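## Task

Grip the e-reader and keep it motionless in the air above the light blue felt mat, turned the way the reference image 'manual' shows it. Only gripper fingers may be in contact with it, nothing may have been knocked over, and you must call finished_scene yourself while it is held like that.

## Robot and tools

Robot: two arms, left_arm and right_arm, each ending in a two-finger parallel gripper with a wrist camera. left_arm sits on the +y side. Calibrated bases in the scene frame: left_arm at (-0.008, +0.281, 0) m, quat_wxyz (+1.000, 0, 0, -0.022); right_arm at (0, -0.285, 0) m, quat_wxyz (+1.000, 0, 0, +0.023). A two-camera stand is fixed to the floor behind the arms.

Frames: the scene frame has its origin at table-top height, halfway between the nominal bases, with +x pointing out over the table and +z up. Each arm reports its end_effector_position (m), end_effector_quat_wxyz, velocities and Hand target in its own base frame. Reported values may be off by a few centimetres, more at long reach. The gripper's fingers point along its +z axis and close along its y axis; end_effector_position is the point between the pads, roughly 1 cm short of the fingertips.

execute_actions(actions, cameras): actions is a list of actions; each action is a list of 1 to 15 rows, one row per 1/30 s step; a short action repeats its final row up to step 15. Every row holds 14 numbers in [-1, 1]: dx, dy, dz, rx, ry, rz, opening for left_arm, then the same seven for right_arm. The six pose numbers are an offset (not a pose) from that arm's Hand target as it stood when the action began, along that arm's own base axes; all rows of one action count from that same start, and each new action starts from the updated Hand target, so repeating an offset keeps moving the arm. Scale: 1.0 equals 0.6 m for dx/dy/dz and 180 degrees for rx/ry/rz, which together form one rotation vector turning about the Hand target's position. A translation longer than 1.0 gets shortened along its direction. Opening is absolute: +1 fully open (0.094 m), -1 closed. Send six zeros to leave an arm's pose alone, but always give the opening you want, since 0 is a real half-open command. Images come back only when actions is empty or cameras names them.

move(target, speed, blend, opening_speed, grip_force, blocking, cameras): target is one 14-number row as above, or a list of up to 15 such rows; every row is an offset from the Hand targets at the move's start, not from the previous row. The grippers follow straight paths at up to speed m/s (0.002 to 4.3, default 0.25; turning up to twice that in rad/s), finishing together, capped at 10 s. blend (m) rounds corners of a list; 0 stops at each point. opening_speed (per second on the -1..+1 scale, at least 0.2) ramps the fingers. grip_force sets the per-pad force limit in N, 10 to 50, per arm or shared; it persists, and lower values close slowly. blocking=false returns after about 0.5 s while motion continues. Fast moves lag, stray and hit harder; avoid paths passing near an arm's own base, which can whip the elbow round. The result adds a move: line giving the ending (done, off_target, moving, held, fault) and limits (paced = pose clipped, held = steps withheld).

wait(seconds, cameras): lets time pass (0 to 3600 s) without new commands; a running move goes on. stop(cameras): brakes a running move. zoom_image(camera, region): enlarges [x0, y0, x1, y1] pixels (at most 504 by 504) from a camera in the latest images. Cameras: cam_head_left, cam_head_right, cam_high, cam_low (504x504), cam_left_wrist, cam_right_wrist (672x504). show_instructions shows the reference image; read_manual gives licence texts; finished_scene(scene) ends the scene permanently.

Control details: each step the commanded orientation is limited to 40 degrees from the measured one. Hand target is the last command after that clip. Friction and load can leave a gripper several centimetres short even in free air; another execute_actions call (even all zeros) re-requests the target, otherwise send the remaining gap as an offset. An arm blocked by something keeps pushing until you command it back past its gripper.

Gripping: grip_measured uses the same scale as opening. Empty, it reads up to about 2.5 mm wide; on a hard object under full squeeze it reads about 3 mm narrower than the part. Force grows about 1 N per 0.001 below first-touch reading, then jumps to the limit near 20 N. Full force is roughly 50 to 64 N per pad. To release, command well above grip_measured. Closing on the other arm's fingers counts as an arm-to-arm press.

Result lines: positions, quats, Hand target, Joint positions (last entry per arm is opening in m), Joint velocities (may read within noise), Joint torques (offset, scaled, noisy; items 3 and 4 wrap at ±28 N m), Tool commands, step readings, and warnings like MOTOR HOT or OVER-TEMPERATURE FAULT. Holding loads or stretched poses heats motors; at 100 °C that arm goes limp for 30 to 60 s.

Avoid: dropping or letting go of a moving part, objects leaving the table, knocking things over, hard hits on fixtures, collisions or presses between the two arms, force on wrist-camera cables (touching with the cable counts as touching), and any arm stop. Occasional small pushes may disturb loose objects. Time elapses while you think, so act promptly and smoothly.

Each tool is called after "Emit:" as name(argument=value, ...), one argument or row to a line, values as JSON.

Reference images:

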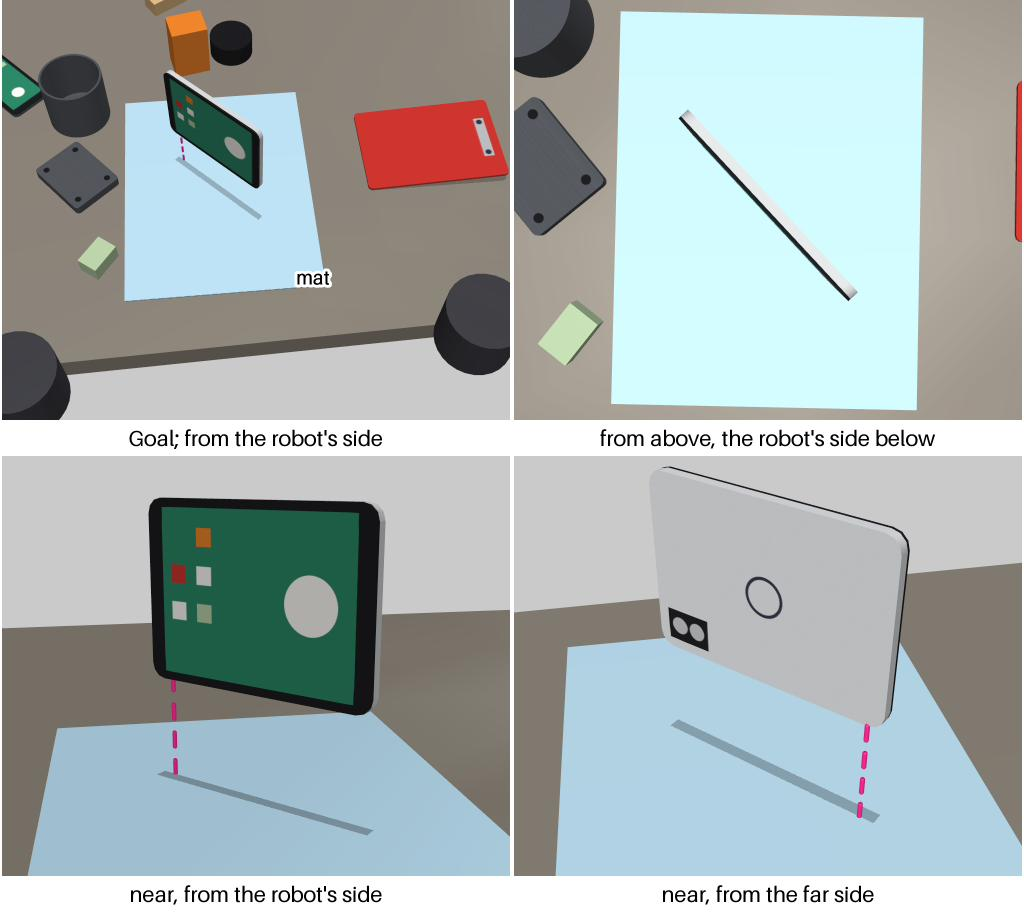

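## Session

Emit:
execute_actions(
  actions=[],
)

Emit:
show_instructions(
)

Scene clock: 0.00 s.
left_arm: end_effector_position=(+0.8666, +0.1794, +0.1495) grip_measured=+1.000 end_effector_quat_wxyz=(+0.525, +0.081, +0.839, -0.118) | right_arm: end_effector_position=(+0.2588, -0.3316, +0.1705) grip_measured=+1.000 end_effector_quat_wxyz=(+0.612, +0.224, +0.649, -0.392)
Joint positions: left_arm=[0.309 2.29 1.995 -0.224 0.56 0.17 0.094] | right_arm=[-0.911 1.442 0.225 1.274 -0.009 -0.238 0.094]
Joint velocities: within noise
Joint torques (N m): no reading
Heat: left arm: hottest elbow 27 °C; right arm: hottest waist 25 °C.
Hand target: left_arm +0.8724, +0.1813, +0.1617; +0.535, +0.084, +0.833, -0.113 | right_arm +0.2612, -0.3347, +0.1749; +0.616, +0.222, +0.645, -0.395
Tool commands: left_gripper/opening=+1.0 right_gripper/opening=+1.0

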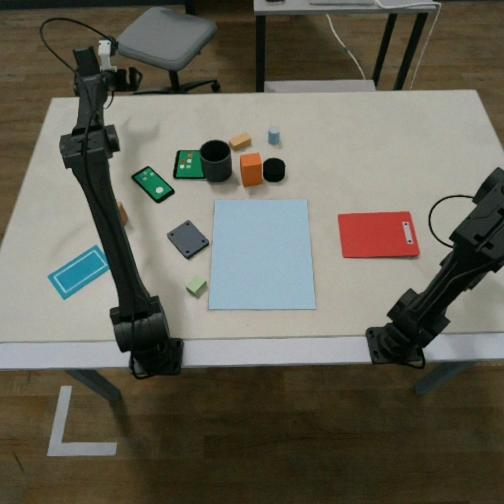

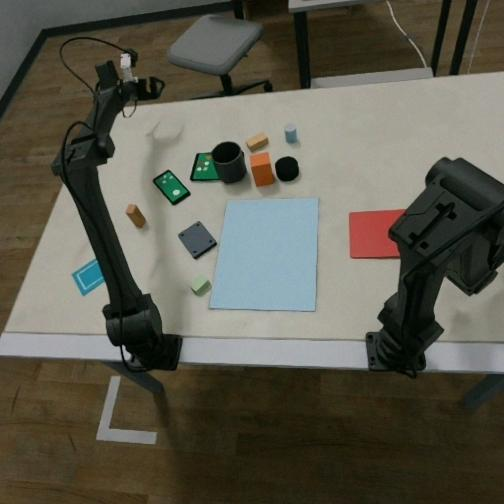

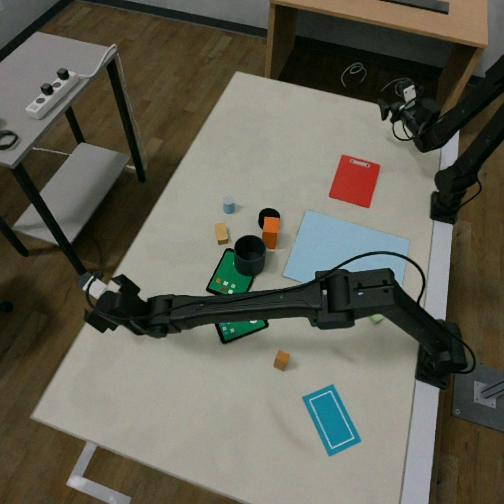

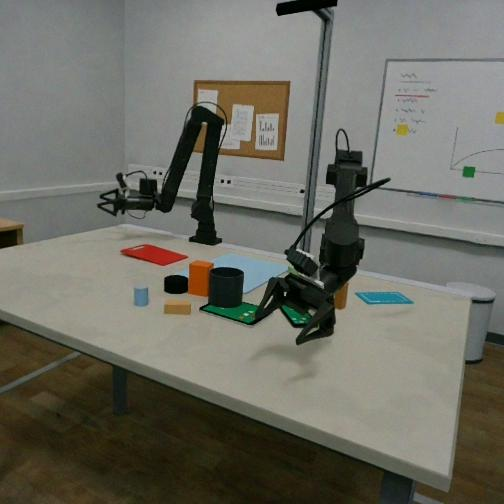

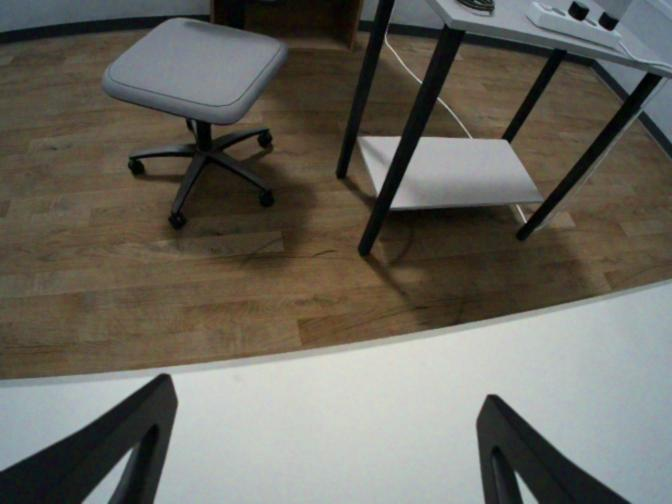

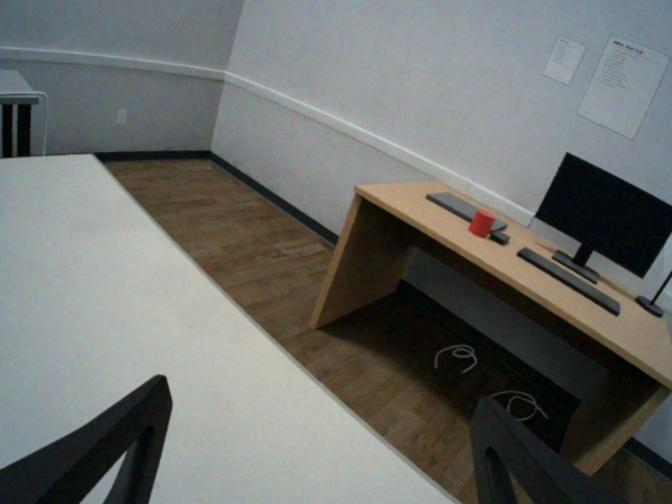

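Reference images for this scene: manual.

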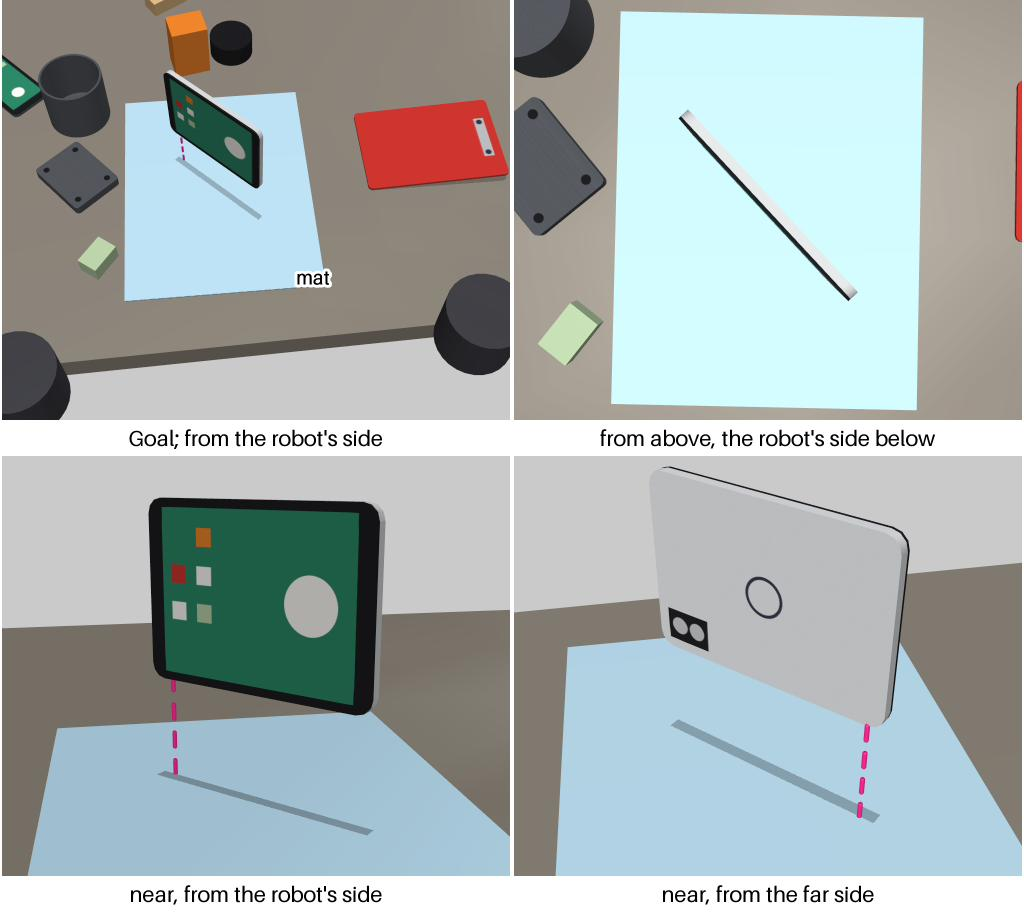

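Emit:
zoom_image(
  camera="cam_head_left",
  region=[110, 110, 290, 290],
)

Emit:
zoom_image(
  camera="cam_high",
  region=[180, 180, 360, 360],
)

Emit:
zoom_image(
  camera="cam_low",
  region=[100, 220, 360, 350],
)

Scaled by 2.800.

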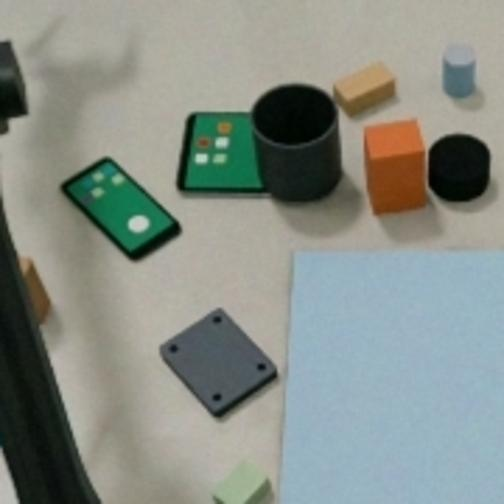

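Scaled by 2.800.

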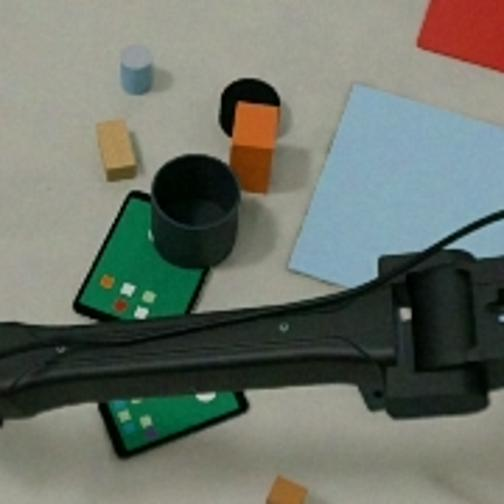

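Scaled by 1.938.

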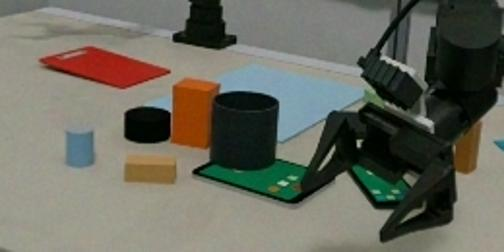

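Emit:
move(
  target=[
    [-0.204,-0.102,0.264,0.0381,0.1804,0.0283,1,0,0,0,0,0,0,1],
    [-0.4207,-0.4355,0.2472,0.0762,0.3608,0.0566,1,0,0,0,0,0,0,1],
  ],
  speed=0.3,
  blend=[0.05,0],
  cameras=["cam_head_left","cam_high","cam_low","cam_left_wrist"],
)

Scene clock: 10.60 s.
left_arm: end_effector_position=(+0.6221, -0.0851, +0.3152) grip_measured=+1.000 end_effector_quat_wxyz=(+0.075, +0.008, +0.997, -0.010) | right_arm: end_effector_position=(+0.2588, -0.3316, +0.1705) grip_measured=+1.000 end_effector_quat_wxyz=(+0.612, +0.224, +0.649, -0.392)
Joint positions: left_arm=[-0.135 1.942 2.211 -1.689 0 -0.119 0.094] | right_arm=[-0.911 1.442 0.225 1.274 -0.009 -0.238 0.094]
Joint torques (N m): left_arm=[1.38 -20.25 7.87 0.27 -0.03 -0.09] | right_arm=[-0.62 -5.36 4.49 1.11 0 0.08]
Heat: left arm: hottest elbow 28 °C; right arm: hottest waist 25 °C.
Hand target: left_arm +0.6201, -0.0802, +0.3102; +0.001, +0.000, +1.000, +0.000 | right_arm +0.2612, -0.3347, +0.1749; +0.616, +0.222, +0.645, -0.395
Off the commanded pose: left_arm 0.008 m, 9 deg | right_arm 0.006 m, 1 deg.
joint sent to its limit (left arm) — joint 4 (wrist pitch), lower limit. The joint targets are off in orientation, not in position.
move: off_target (left_arm)

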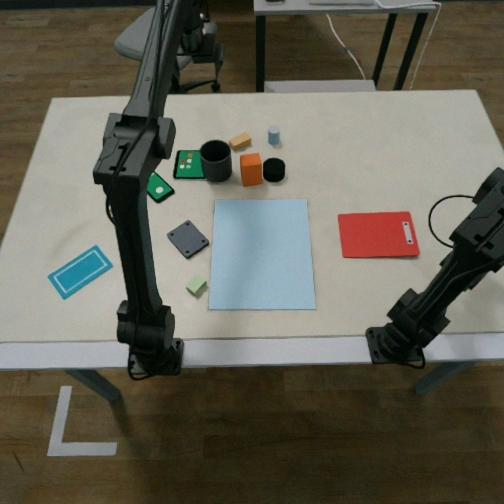

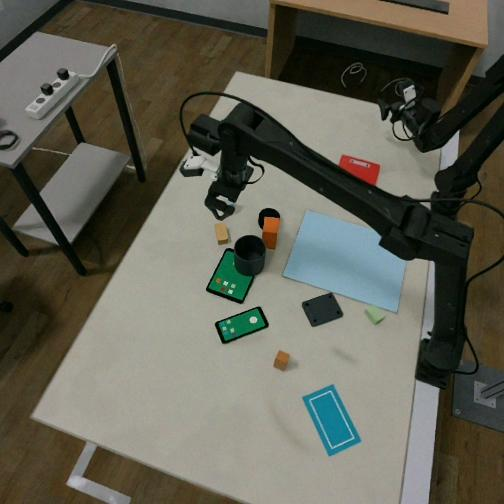

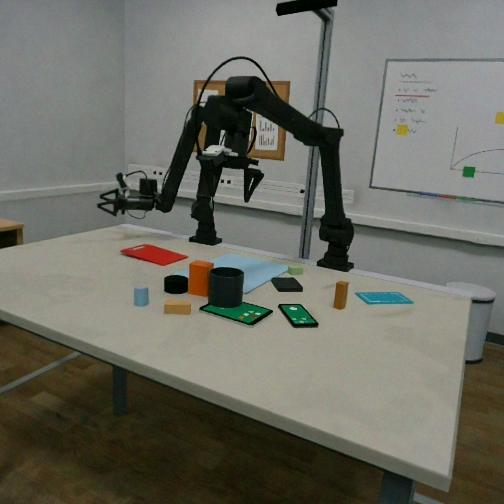

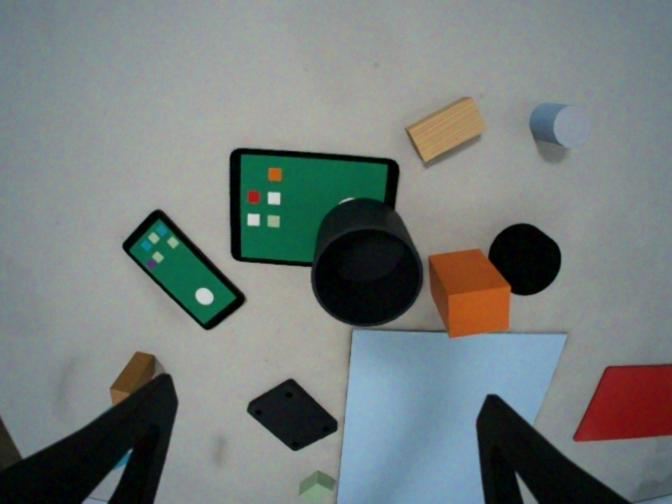

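Emit:
zoom_image(
  camera="cam_left_wrist",
  region=[220, 130, 520, 355],
)

Scaled by 1.680 from the camera's image (finer frame: 960x720).

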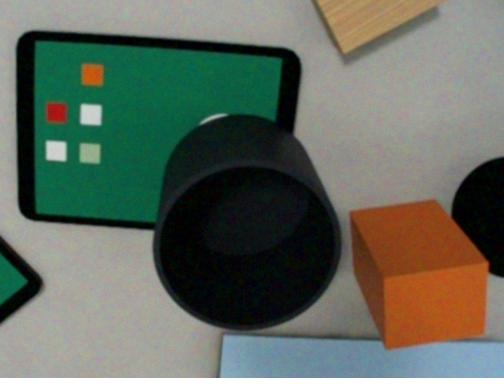

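Emit:
move(
  target=[-0.105,0.0087,-0.1837,0,0,0,-0.2,0,0,0,0,0,0,1],
  speed=0.2,
  cameras=["cam_left_wrist","cam_low","cam_head_left"],
)

Scene clock: 52.00 s.
left_arm: end_effector_position=(+0.5570, -0.0762, +0.1970) grip_measured=-0.198 end_effector_quat_wxyz=(-0.006, +0.005, +1.000, +0.001) | right_arm: end_effector_position=(+0.2588, -0.3316, +0.1705) grip_measured=+1.000 end_effector_quat_wxyz=(+0.612, +0.224, +0.649, -0.392)
Joint positions: left_arm=[-0.135 1.831 1.742 -1.494 0 -0.124 0.038] | right_arm=[-0.911 1.442 0.225 1.274 -0.009 -0.238 0.094]
Joint torques (N m): left_arm=[0.79 -19.31 8.05 0.68 -0.08 -0.12] | right_arm=[-0.67 -5.42 4.51 1.13 -0.01 0.08]
Heat: left arm: hottest elbow 31 °C; right arm: hottest waist 25 °C.
Hand target: left_arm +0.5571, -0.0749, +0.2000; +0.001, +0.000, +1.000, +0.000 | right_arm +0.2612, -0.3347, +0.1749; +0.616, +0.222, +0.645, -0.395
Off the commanded pose: left_arm 0.003 m, 1 deg | right_arm 0.006 m, 1 deg.
move: done
Images, in order (width x height): cam_head_left 504x504, cam_low 504x504, cam_left_wrist 672x504.

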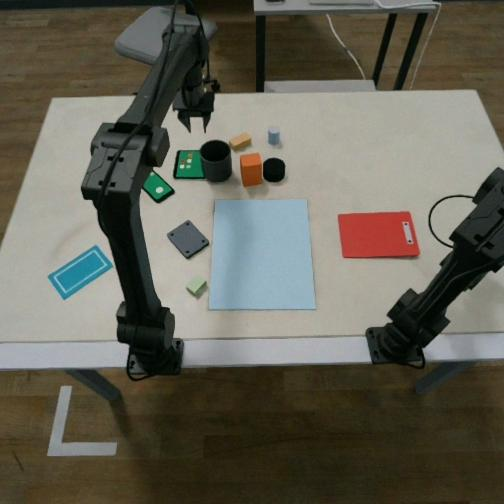

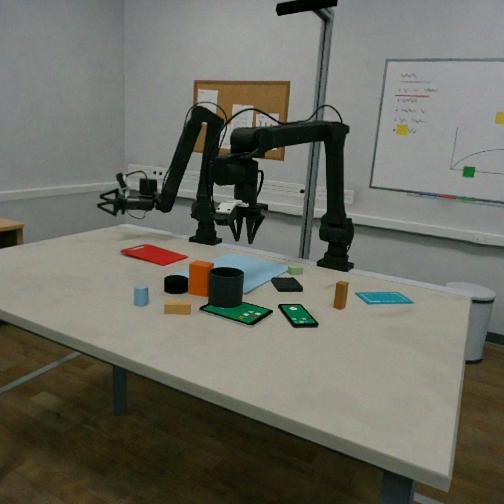

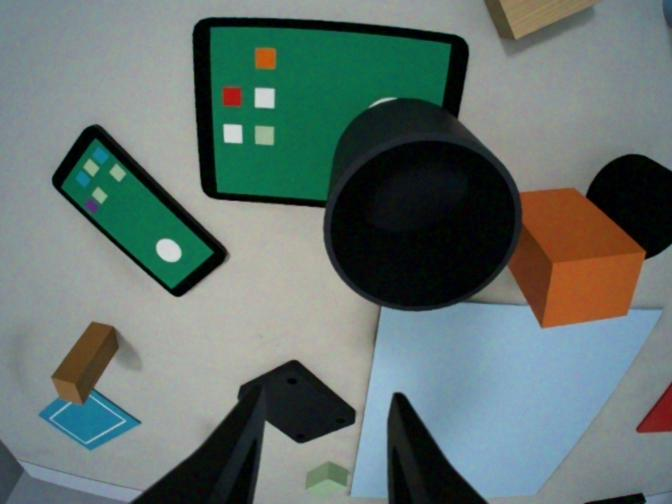

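Emit:
move(
  target=[0.005,0.009,-0.13,0,0,0,-0.2,0,0,0,0,0,0,1],
  speed=0.12,
  cameras=["cam_left_wrist"],
)

Scene clock: 54.50 s.
left_arm: end_effector_position=(+0.5589, -0.0763, +0.1308) grip_measured=-0.198 end_effector_quat_wxyz=(+0.004, +0.005, +1.000, -0.001) | right_arm: end_effector_position=(+0.2588, -0.3316, +0.1705) grip_measured=+1.000 end_effector_quat_wxyz=(+0.612, +0.224, +0.649, -0.392)
Joint positions: left_arm=[-0.135 1.852 1.596 -1.306 0 -0.124 0.038] | right_arm=[-0.911 1.442 0.225 1.274 -0.009 -0.238 0.094]
Joint torques (N m): left_arm=[1.9 -18.37 7.47 0.7 -0.07 0] | right_arm=[-0.73 -5.42 4.52 1.14 0 0.08]
Heat: left arm: hottest elbow 31 °C; right arm: hottest waist 25 °C.
Hand target: left_arm +0.5600, -0.0694, +0.1218; +0.001, +0.000, +1.000, +0.000 | right_arm +0.2612, -0.3347, +0.1749; +0.616, +0.222, +0.645, -0.395
Off the commanded pose: left_arm 0.011 m, 1 deg | right_arm 0.006 m, 1 deg.
move: off_target (left_arm)

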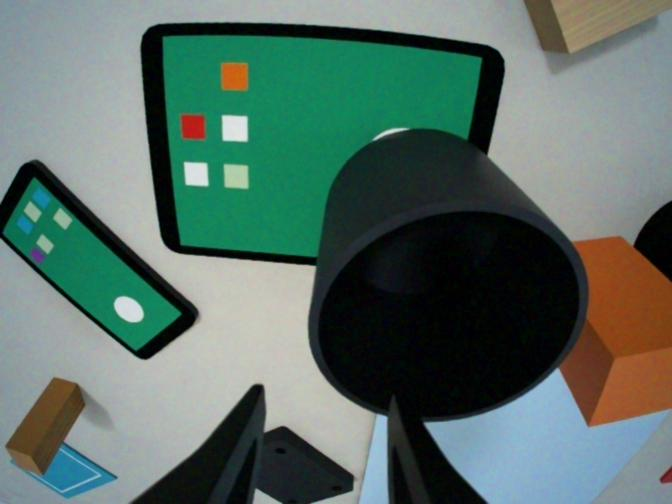

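Emit:
move(
  target=[0.001,0.014,-0.088,0,0,0,-0.2,0,0,0,0,0,0,1],
  speed=0.08,
  cameras=["cam_left_wrist","cam_low"],
)

Scene clock: 56.23 s.
left_arm: end_effector_position=(+0.5607, -0.0674, +0.0785) grip_measured=-0.198 end_effector_quat_wxyz=(+0.005, +0.001, +1.000, -0.001) | right_arm: end_effector_position=(+0.2588, -0.3316, +0.1705) grip_measured=+1.000 end_effector_quat_wxyz=(+0.612, +0.224, +0.649, -0.392)
Joint positions: left_arm=[-0.119 1.896 1.518 -1.182 0 -0.116 0.038] | right_arm=[-0.911 1.442 0.225 1.274 -0.009 -0.238 0.094]
Joint torques (N m): left_arm=[1.79 -18.08 7.3 0.73 -0.04 0.07] | right_arm=[-0.73 -5.36 4.49 1.13 0 0.08]
Heat: left arm: hottest elbow 31 °C; right arm: hottest waist 25 °C.
Hand target: left_arm +0.5607, -0.0609, +0.0690; +0.001, +0.000, +1.000, +0.000 | right_arm +0.2612, -0.3347, +0.1749; +0.616, +0.222, +0.645, -0.395
Off the commanded pose: left_arm 0.012 m, 1 deg | right_arm 0.006 m, 1 deg.
move: off_target (left_arm)
Images, in order (width x height): cam_low 504x504, cam_left_wrist 672x504.

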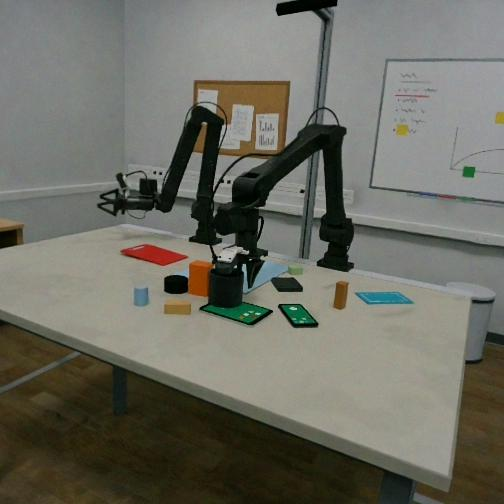

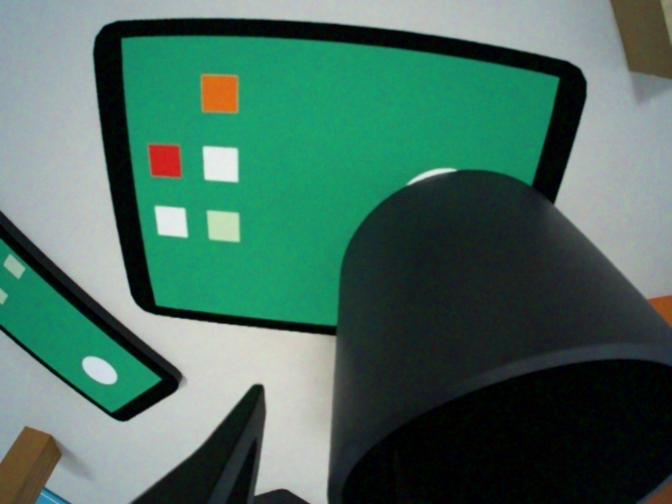

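Emit:
move(
  target=[0.0,-0.004,-0.018,0,0,0,-0.2,0,0,0,0,0,0,1],
  speed=0.06,
)

Emit:
move(
  target=[0,0,0,0,0,0,-1,0,0,0,0,0,0,1],
  opening_speed=0.4,
  grip_force=[35,50],
  cameras=["cam_left_wrist"],
)

Scene clock: 57.60 s.
left_arm: end_effector_position=(+0.5620, -0.0676, +0.0709) grip_measured=-0.198 end_effector_quat_wxyz=(+0.008, +0.001, +1.000, -0.001) | right_arm: end_effector_position=(+0.2588, -0.3316, +0.1705) grip_measured=+1.000 end_effector_quat_wxyz=(+0.612, +0.224, +0.649, -0.392)
Joint positions: left_arm=[-0.119 1.903 1.507 -1.158 0 -0.116 0.038] | right_arm=[-0.911 1.442 0.225 1.274 -0.009 -0.238 0.094]
Joint torques (N m): left_arm=[1.32 -18.14 7.09 0.77 -0.04 0.04] | right_arm=[-0.67 -5.36 4.52 1.16 -0.01 0.08]
Heat: left arm: hottest elbow 31 °C; right arm: hottest waist 25 °C.
Hand target: left_arm +0.5606, -0.0633, +0.0583; +0.001, +0.000, +1.000, +0.000 | right_arm +0.2612, -0.3347, +0.1749; +0.616, +0.222, +0.645, -0.395
Off the commanded pose: left_arm 0.013 m, 1 deg | right_arm 0.006 m, 1 deg.
move: off_target (left_arm)

Scene clock: 59.80 s.
left_arm: end_effector_position=(+0.5620, -0.0676, +0.0709) grip_measured=-0.890 end_effector_quat_wxyz=(+0.008, +0.001, +1.000, -0.001) | right_arm: end_effector_position=(+0.2588, -0.3316, +0.1705) grip_measured=+1.000 end_effector_quat_wxyz=(+0.612, +0.224, +0.649, -0.392)
Joint positions: left_arm=[-0.119 1.903 1.507 -1.158 0 -0.116 0.005] | right_arm=[-0.911 1.442 0.225 1.274 -0.009 -0.238 0.094]
Joint torques (N m): left_arm=[1.67 -18.32 7.04 0.68 -0.05 0.01] | right_arm=[-0.67 -5.36 4.51 1.13 0 0.08]
Heat: left arm: hottest elbow 31 °C; right arm: hottest waist 25 °C.
Hand target: left_arm +0.5606, -0.0633, +0.0583; +0.001, +0.000, +1.000, +0.000 | right_arm +0.2612, -0.3347, +0.1749; +0.616, +0.222, +0.645, -0.395
Off the commanded pose: left_arm 0.013 m, 1 deg | right_arm 0.006 m, 1 deg.
grip_force (N): 35, 50
move: done

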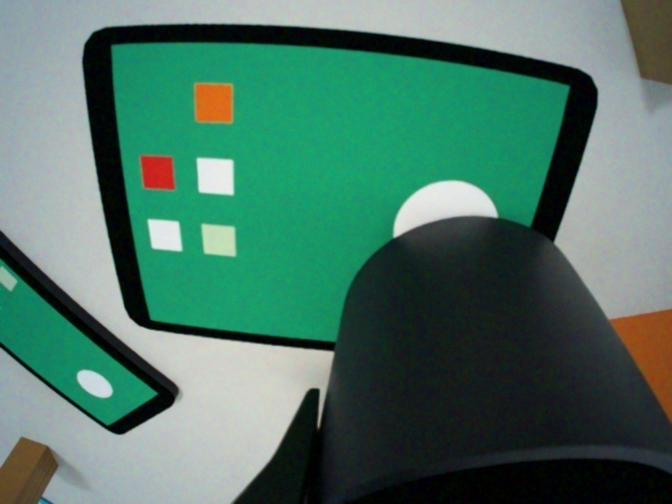

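Emit:
move(
  target=[0.0,-0.004,0.2,0,0,0,-1,0,0,0,0,0,0,1],
  speed=0.08,
  grip_force=[45,50],
  cameras=["cam_left_wrist","cam_low"],
)

Scene clock: 62.77 s.
left_arm: end_effector_position=(+0.5431, -0.0653, +0.1492) grip_measured=-0.896 end_effector_quat_wxyz=(-0.031, +0.001, +1.000, +0.003) | right_arm: end_effector_position=(+0.2588, -0.3316, +0.1705) grip_measured=+1.000 end_effector_quat_wxyz=(+0.612, +0.224, +0.649, -0.392)
Joint positions: left_arm=[-0.119 1.842 1.63 -1.42 0 -0.116 0.005] | right_arm=[-0.911 1.442 0.225 1.274 -0.009 -0.238 0.094]
Joint torques (N m): left_arm=[1.26 -19.96 12.59 -0.13 -0.07 -0.01] | right_arm=[-0.73 -5.36 4.49 1.16 0 0.08]
Heat: left arm: hottest elbow 31 °C; right arm: hottest waist 25 °C.
Hand target: left_arm +0.5607, -0.0658, +0.1783; +0.001, +0.000, +1.000, +0.000 | right_arm +0.2612, -0.3347, +0.1749; +0.616, +0.222, +0.645, -0.395
Off the commanded pose: left_arm 0.034 m, 4 deg | right_arm 0.006 m, 1 deg.
grip_force (N): 45, 50
move: off_target (left_arm)
Images, in order (width x height): cam_low 504x504, cam_left_wrist 672x504.

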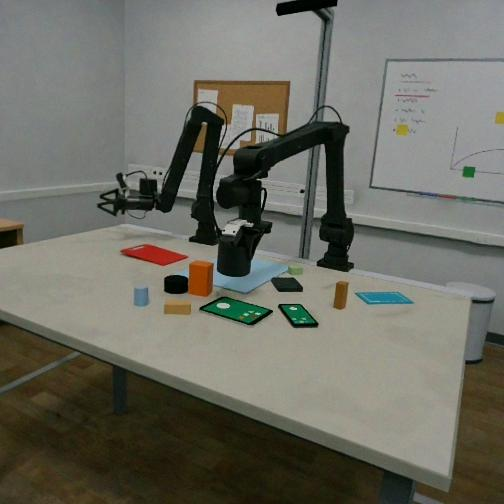

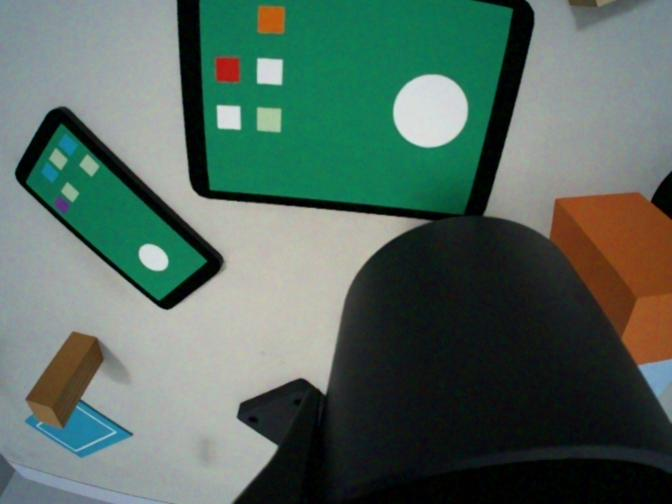

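Emit:
execute_actions(
  actions=[],
)

Scene clock: 65.57 s.
left_arm: end_effector_position=(+0.5431, -0.0653, +0.1492) grip_measured=-0.896 end_effector_quat_wxyz=(-0.031, +0.001, +1.000, +0.003) | right_arm: end_effector_position=(+0.2588, -0.3316, +0.1705) grip_measured=+1.000 end_effector_quat_wxyz=(+0.612, +0.224, +0.649, -0.392)
Joint positions: left_arm=[-0.119 1.842 1.63 -1.42 0 -0.116 0.005] | right_arm=[-0.911 1.442 0.225 1.274 -0.009 -0.238 0.094]
Joint velocities: within noise
Joint torques (N m): left_arm=[1.2 -19.9 12.56 -0.12 -0.1 -0.03] | right_arm=[-0.67 -5.36 4.51 1.14 0 0.08]
Heat: left arm: hottest elbow 31 °C; right arm: hottest waist 25 °C.
Hand target: left_arm +0.5607, -0.0658, +0.1783; +0.001, +0.000, +1.000, +0.000 | right_arm +0.2612, -0.3347, +0.1749; +0.616, +0.222, +0.645, -0.395
Tool commands: left_gripper/opening=-1.0 right_gripper/opening=+1.0
Off the commanded pose: left_arm 0.034 m, 4 deg | right_arm 0.006 m, 1 deg.
grip_force (N): 45, 50

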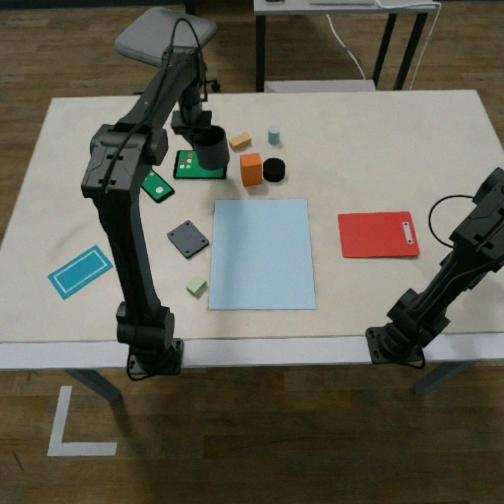

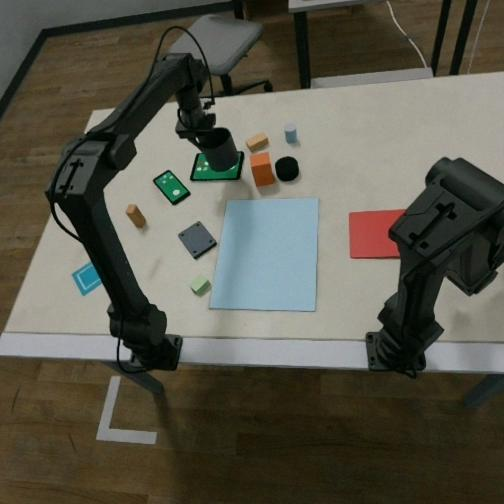

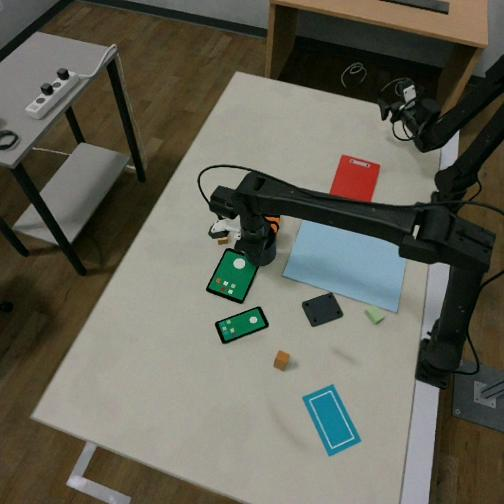

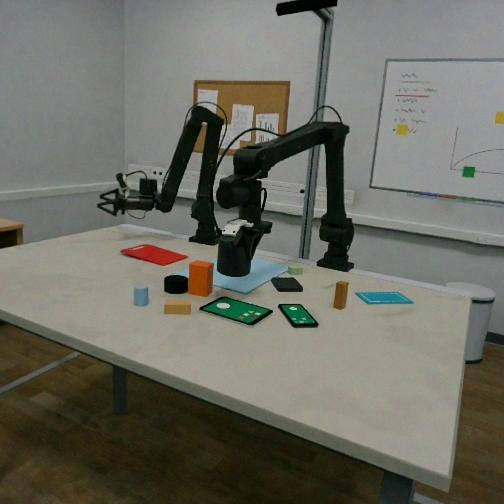

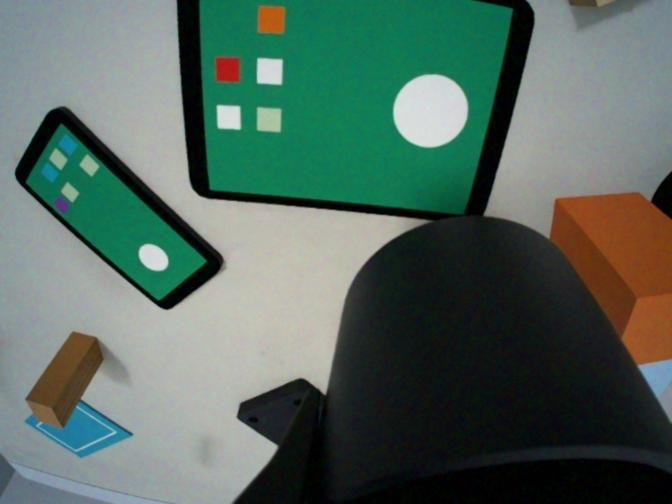

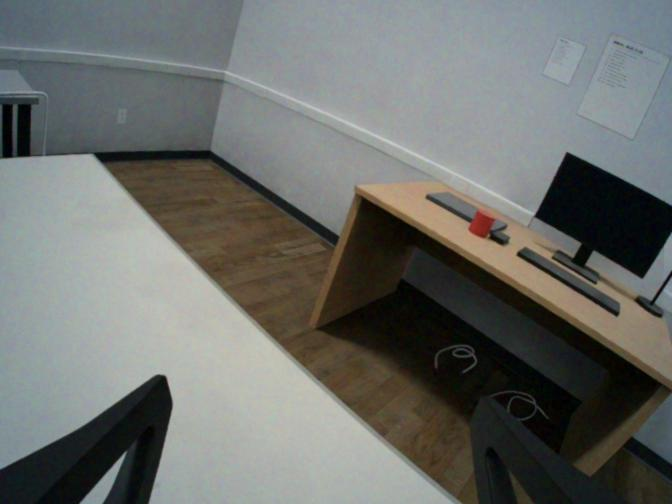

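Emit:
move(
  target=[-0.076, 0.72, 0.0, 0,0,0,-1, 0,0,0,0,0,0,1],
  speed=0.2,
  cameras=["cam_high","cam_left_wrist"],
)

Scene clock: 75.57 s.
left_arm: end_effector_position=(+0.4998, +0.3598, +0.1615) grip_measured=-0.896 end_effector_quat_wxyz=(-0.017, -0.007, +1.000, -0.010) | right_arm: end_effector_position=(+0.2588, -0.3316, +0.1705) grip_measured=+1.000 end_effector_quat_wxyz=(+0.612, +0.224, +0.649, -0.392)
Joint positions: left_arm=[0.624 2.013 1.923 -1.52 -0.002 0.61 0.005] | right_arm=[-0.911 1.442 0.225 1.274 -0.009 -0.238 0.094]
Joint torques (N m): left_arm=[0.67 -21.3 12.88 -0.24 0.12 0.11] | right_arm=[-0.67 -5.42 4.49 1.16 0 0.08]
Heat: left arm: hottest elbow 32 °C; right arm: hottest waist 25 °C.
Hand target: left_arm +0.5151, +0.3662, +0.1783; +0.001, +0.000, +1.000, +0.000 | right_arm +0.2612, -0.3347, +0.1749; +0.616, +0.222, +0.645, -0.395
Off the commanded pose: left_arm 0.024 m, 2 deg | right_arm 0.006 m, 1 deg.
grip_force (N): 45, 50
move: off_target (left_arm)

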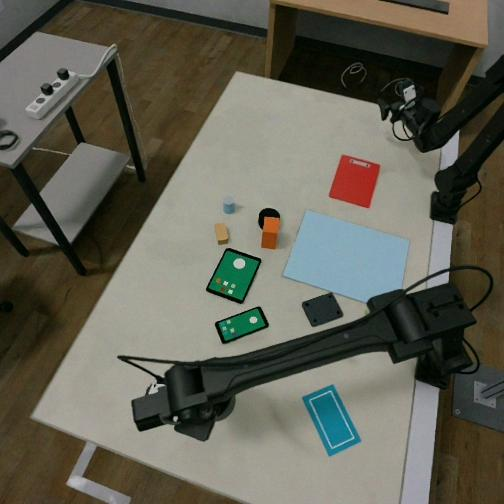

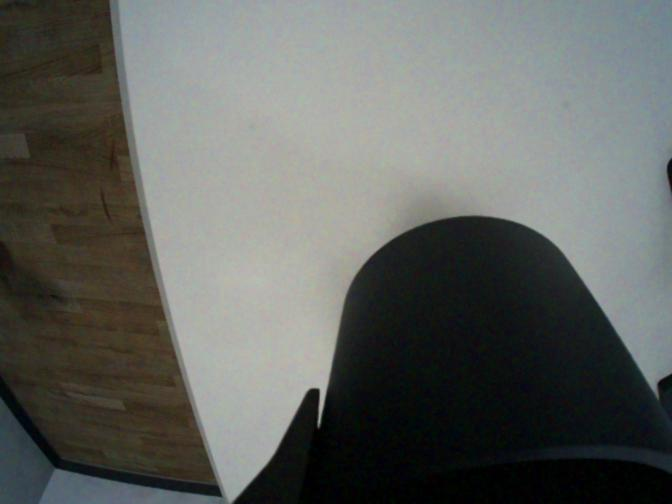

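Emit:
move(
  target=[0,0,-0.15, 0,0,0,-1, 0,0,0,0,0,0,1],
  speed=0.1,
)

Emit:
move(
  target=[0,0,-0.025, 0,0,0,-1, 0,0,0,0,0,0,1],
  speed=0.04,
)

Scene clock: 77.37 s.
left_arm: end_effector_position=(+0.5122, +0.3687, +0.0930) grip_measured=-0.896 end_effector_quat_wxyz=(-0.001, -0.007, +1.000, +0.001) | right_arm: end_effector_position=(+0.2588, -0.3316, +0.1705) grip_measured=+1.000 end_effector_quat_wxyz=(+0.612, +0.224, +0.649, -0.392)
Joint positions: left_arm=[0.624 2.062 1.82 -1.329 -0.002 0.611 0.005] | right_arm=[-0.911 1.442 0.225 1.274 -0.009 -0.238 0.094]
Joint torques (N m): left_arm=[0.26 -21.71 7.88 0.58 0.15 0.07] | right_arm=[-0.67 -5.36 4.51 1.14 -0.01 0.08]
Heat: left arm: hottest elbow 32 °C; right arm: hottest waist 25 °C.
Hand target: left_arm +0.5150, +0.3662, +0.0882; +0.001, +0.000, +1.000, +0.000 | right_arm +0.2612, -0.3347, +0.1749; +0.616, +0.222, +0.645, -0.395
Off the commanded pose: left_arm 0.006 m, 1 deg | right_arm 0.006 m, 1 deg.
grip_force (N): 45, 50
move: done

Scene clock: 78.13 s.
left_arm: end_effector_position=(+0.5134, +0.3695, +0.0843) grip_measured=-0.896 end_effector_quat_wxyz=(+0.004, -0.007, +1.000, +0.004) | right_arm: end_effector_position=(+0.2588, -0.3316, +0.1705) grip_measured=+1.000 end_effector_quat_wxyz=(+0.612, +0.224, +0.649, -0.392)
Joint positions: left_arm=[0.624 2.064 1.801 -1.296 -0.002 0.611 0.005] | right_arm=[-0.911 1.442 0.225 1.274 -0.009 -0.238 0.094]
Joint torques (N m): left_arm=[0.91 -21.19 7.51 0.64 0.14 0.07] | right_arm=[-0.73 -5.36 4.48 1.14 0 0.08]
Heat: left arm: hottest elbow 32 °C; right arm: hottest waist 25 °C.
Hand target: left_arm +0.5151, +0.3662, +0.0734; +0.001, +0.000, +1.000, +0.000 | right_arm +0.2612, -0.3347, +0.1749; +0.616, +0.222, +0.645, -0.395
Off the commanded pose: left_arm 0.012 m, 1 deg | right_arm 0.006 m, 1 deg.
grip_force (N): 45, 50
move: off_target (left_arm)

Emit:
move(
  target=[0,0,-0.02, 0,0,0,-1, 0,0,0,0,0,0,1],
  speed=0.04,
  cameras=["cam_low","cam_left_wrist","cam_high"],
)

Scene clock: 79.13 s.
left_arm: end_effector_position=(+0.5132, +0.3694, +0.0706) grip_measured=-0.896 end_effector_quat_wxyz=(+0.003, -0.007, +1.000, +0.003) | right_arm: end_effector_position=(+0.2588, -0.3316, +0.1705) grip_measured=+1.000 end_effector_quat_wxyz=(+0.612, +0.224, +0.649, -0.392)
Joint positions: left_arm=[0.624 2.077 1.784 -1.27 -0.002 0.611 0.005] | right_arm=[-0.911 1.442 0.225 1.274 -0.009 -0.238 0.094]
Joint torques (N m): left_arm=[0.97 -20.95 7.54 0.62 0.13 0.06] | right_arm=[-0.67 -5.36 4.51 1.16 -0.01 0.08]
Heat: left arm: hottest elbow 32 °C; right arm: hottest waist 25 °C.
Hand target: left_arm +0.5150, +0.3661, +0.0612; +0.001, +0.000, +1.000, +0.000 | right_arm +0.2612, -0.3347, +0.1749; +0.616, +0.222, +0.645, -0.395
Off the commanded pose: left_arm 0.010 m, 1 deg | right_arm 0.006 m, 1 deg.
grip_force (N): 45, 50
move: done
Images, in order (width x height): cam_high 504x504, cam_low 504x504, cam_left_wrist 672x504.

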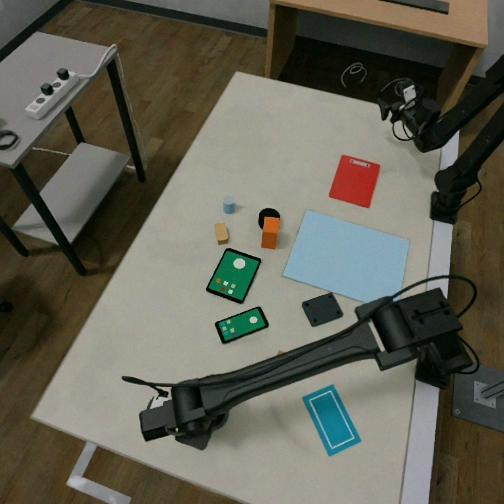

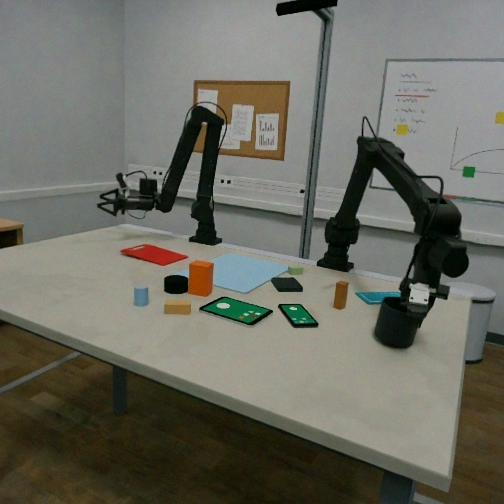

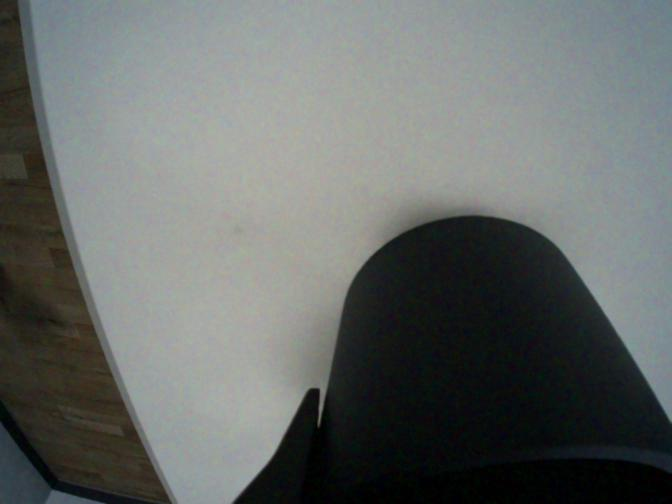

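Continue lowering.

Emit:
move(
  target=[0,0,-0.0133, 0,0,0,-1, 0,0,0,0,0,0,1],
  speed=0.03,
)

Emit:
move(
  target=[0,0,-0.0133, 0,0,0,-1, 0,0,0,0,0,0,1],
  speed=0.03,
  cameras=["cam_low","cam_left_wrist"],
)

Scene clock: 80.00 s.
left_arm: end_effector_position=(+0.5139, +0.3699, +0.0652) grip_measured=-0.896 end_effector_quat_wxyz=(+0.005, -0.007, +1.000, +0.005) | right_arm: end_effector_position=(+0.2588, -0.3316, +0.1705) grip_measured=+1.000 end_effector_quat_wxyz=(+0.612, +0.224, +0.649, -0.392)
Joint positions: left_arm=[0.624 2.08 1.775 -1.252 -0.002 0.611 0.005] | right_arm=[-0.911 1.442 0.225 1.274 -0.009 -0.238 0.094]
Joint torques (N m): left_arm=[0.38 -21.07 7.54 0.72 0.14 0.03] | right_arm=[-0.67 -5.48 4.51 1.16 0 0.08]
Heat: left arm: hottest elbow 32 °C; right arm: hottest waist 25 °C.
Hand target: left_arm +0.5151, +0.3662, +0.0535; +0.001, +0.000, +1.000, +0.000 | right_arm +0.2612, -0.3347, +0.1749; +0.616, +0.222, +0.645, -0.395
Off the commanded pose: left_arm 0.013 m, 1 deg | right_arm 0.006 m, 1 deg.
grip_force (N): 45, 50
move: off_target (left_arm)

Scene clock: 80.60 s.
left_arm: end_effector_position=(+0.5156, +0.3712, +0.0644) grip_measured=-0.896 end_effector_quat_wxyz=(+0.008, -0.007, +1.000, +0.007) | right_arm: end_effector_position=(+0.2588, -0.3316, +0.1705) grip_measured=+1.000 end_effector_quat_wxyz=(+0.612, +0.224, +0.649, -0.392)
Joint positions: left_arm=[0.624 2.08 1.772 -1.241 -0.002 0.611 0.005] | right_arm=[-0.911 1.442 0.225 1.274 -0.009 -0.238 0.094]
Joint torques (N m): left_arm=[0.91 -20.6 6.9 0.83 0.14 0.06] | right_arm=[-0.62 -5.3 4.49 1.16 -0.01 0.08]
Heat: left arm: hottest elbow 32 °C; right arm: hottest waist 25 °C.
Hand target: left_arm +0.5152, +0.3662, +0.0455; +0.001, +0.000, +1.000, +0.000 | right_arm +0.2612, -0.3347, +0.1749; +0.616, +0.222, +0.645, -0.395
Off the commanded pose: left_arm 0.020 m, 1 deg | right_arm 0.006 m, 1 deg.
grip_force (N): 45, 50
move: off_target (left_arm)

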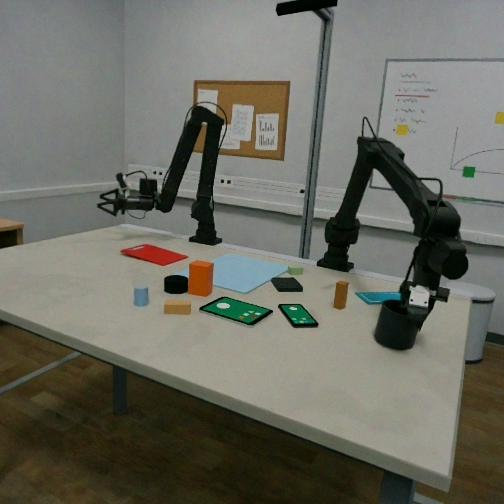

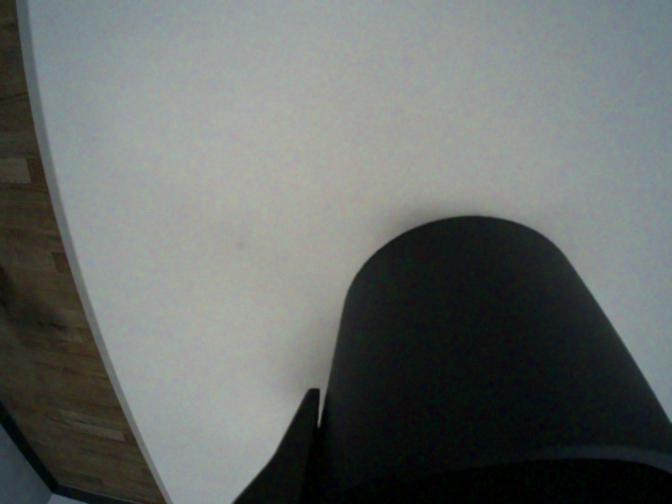

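Emit:
move(
  target=[
    [0,0,0.02, 0,0,0,-1, 0,0,0,0,0,0,1],
    [0,0,0.02, 0,0,0,-0.3, 0,0,0,0,0,0,1],
  ],
  speed=0.03,
  opening_speed=0.5,
)

Emit:
move(
  target=[0,0,0.2, 0,0,0,-0.3, 0,0,0,0,0,0,1],
  speed=0.1,
  cameras=["cam_low","cam_left_wrist"],
)

Scene clock: 83.33 s.
left_arm: end_effector_position=(+0.5155, +0.3707, +0.0644) grip_measured=-0.303 end_effector_quat_wxyz=(+0.008, -0.007, +1.000, +0.006) | right_arm: end_effector_position=(+0.2588, -0.3316, +0.1705) grip_measured=+1.000 end_effector_quat_wxyz=(+0.612, +0.224, +0.649, -0.392)
Joint positions: left_arm=[0.624 2.08 1.772 -1.242 -0.001 0.611 0.033] | right_arm=[-0.911 1.442 0.225 1.274 -0.009 -0.238 0.094]
Joint torques (N m): left_arm=[0.38 -21.3 8.06 -0.03 0.08 0.06] | right_arm=[-0.67 -5.36 4.51 1.14 -0.01 0.08]
Heat: left arm: hottest elbow 32 °C; right arm: hottest waist 25 °C.
Hand target: left_arm +0.5152, +0.3662, +0.0575; +0.001, +0.000, +1.000, +0.000 | right_arm +0.2612, -0.3347, +0.1749; +0.616, +0.222, +0.645, -0.395
Off the commanded pose: left_arm 0.008 m, 1 deg | right_arm 0.006 m, 1 deg.
grip_force (N): 45, 50
move: done

Scene clock: 85.10 s.
left_arm: end_effector_position=(+0.5014, +0.3606, +0.1518) grip_measured=-0.303 end_effector_quat_wxyz=(-0.022, -0.007, +1.000, -0.015) | right_arm: end_effector_position=(+0.2588, -0.3316, +0.1705) grip_measured=+1.000 end_effector_quat_wxyz=(+0.612, +0.224, +0.649, -0.392)
Joint positions: left_arm=[0.624 2.032 1.926 -1.519 -0.001 0.611 0.033] | right_arm=[-0.911 1.442 0.225 1.274 -0.009 -0.238 0.094]
Joint torques (N m): left_arm=[0.73 -23 12.41 -0.2 0.08 0.08] | right_arm=[-0.56 -5.36 4.51 1.16 0 0.08]
Heat: left arm: hottest elbow 33 °C; right arm: hottest waist 25 °C.
Hand target: left_arm +0.5151, +0.3662, +0.1773; +0.001, +0.000, +1.000, +0.000 | right_arm +0.2612, -0.3347, +0.1749; +0.616, +0.222, +0.645, -0.395
Off the commanded pose: left_arm 0.030 m, 3 deg | right_arm 0.006 m, 1 deg.
grip_force (N): 45, 50
move: off_target (left_arm)

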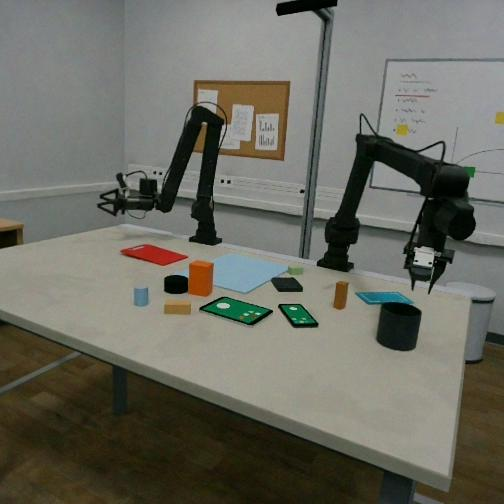

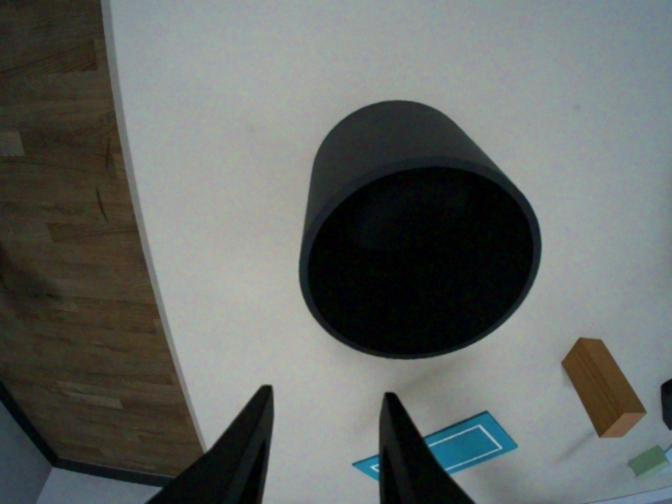

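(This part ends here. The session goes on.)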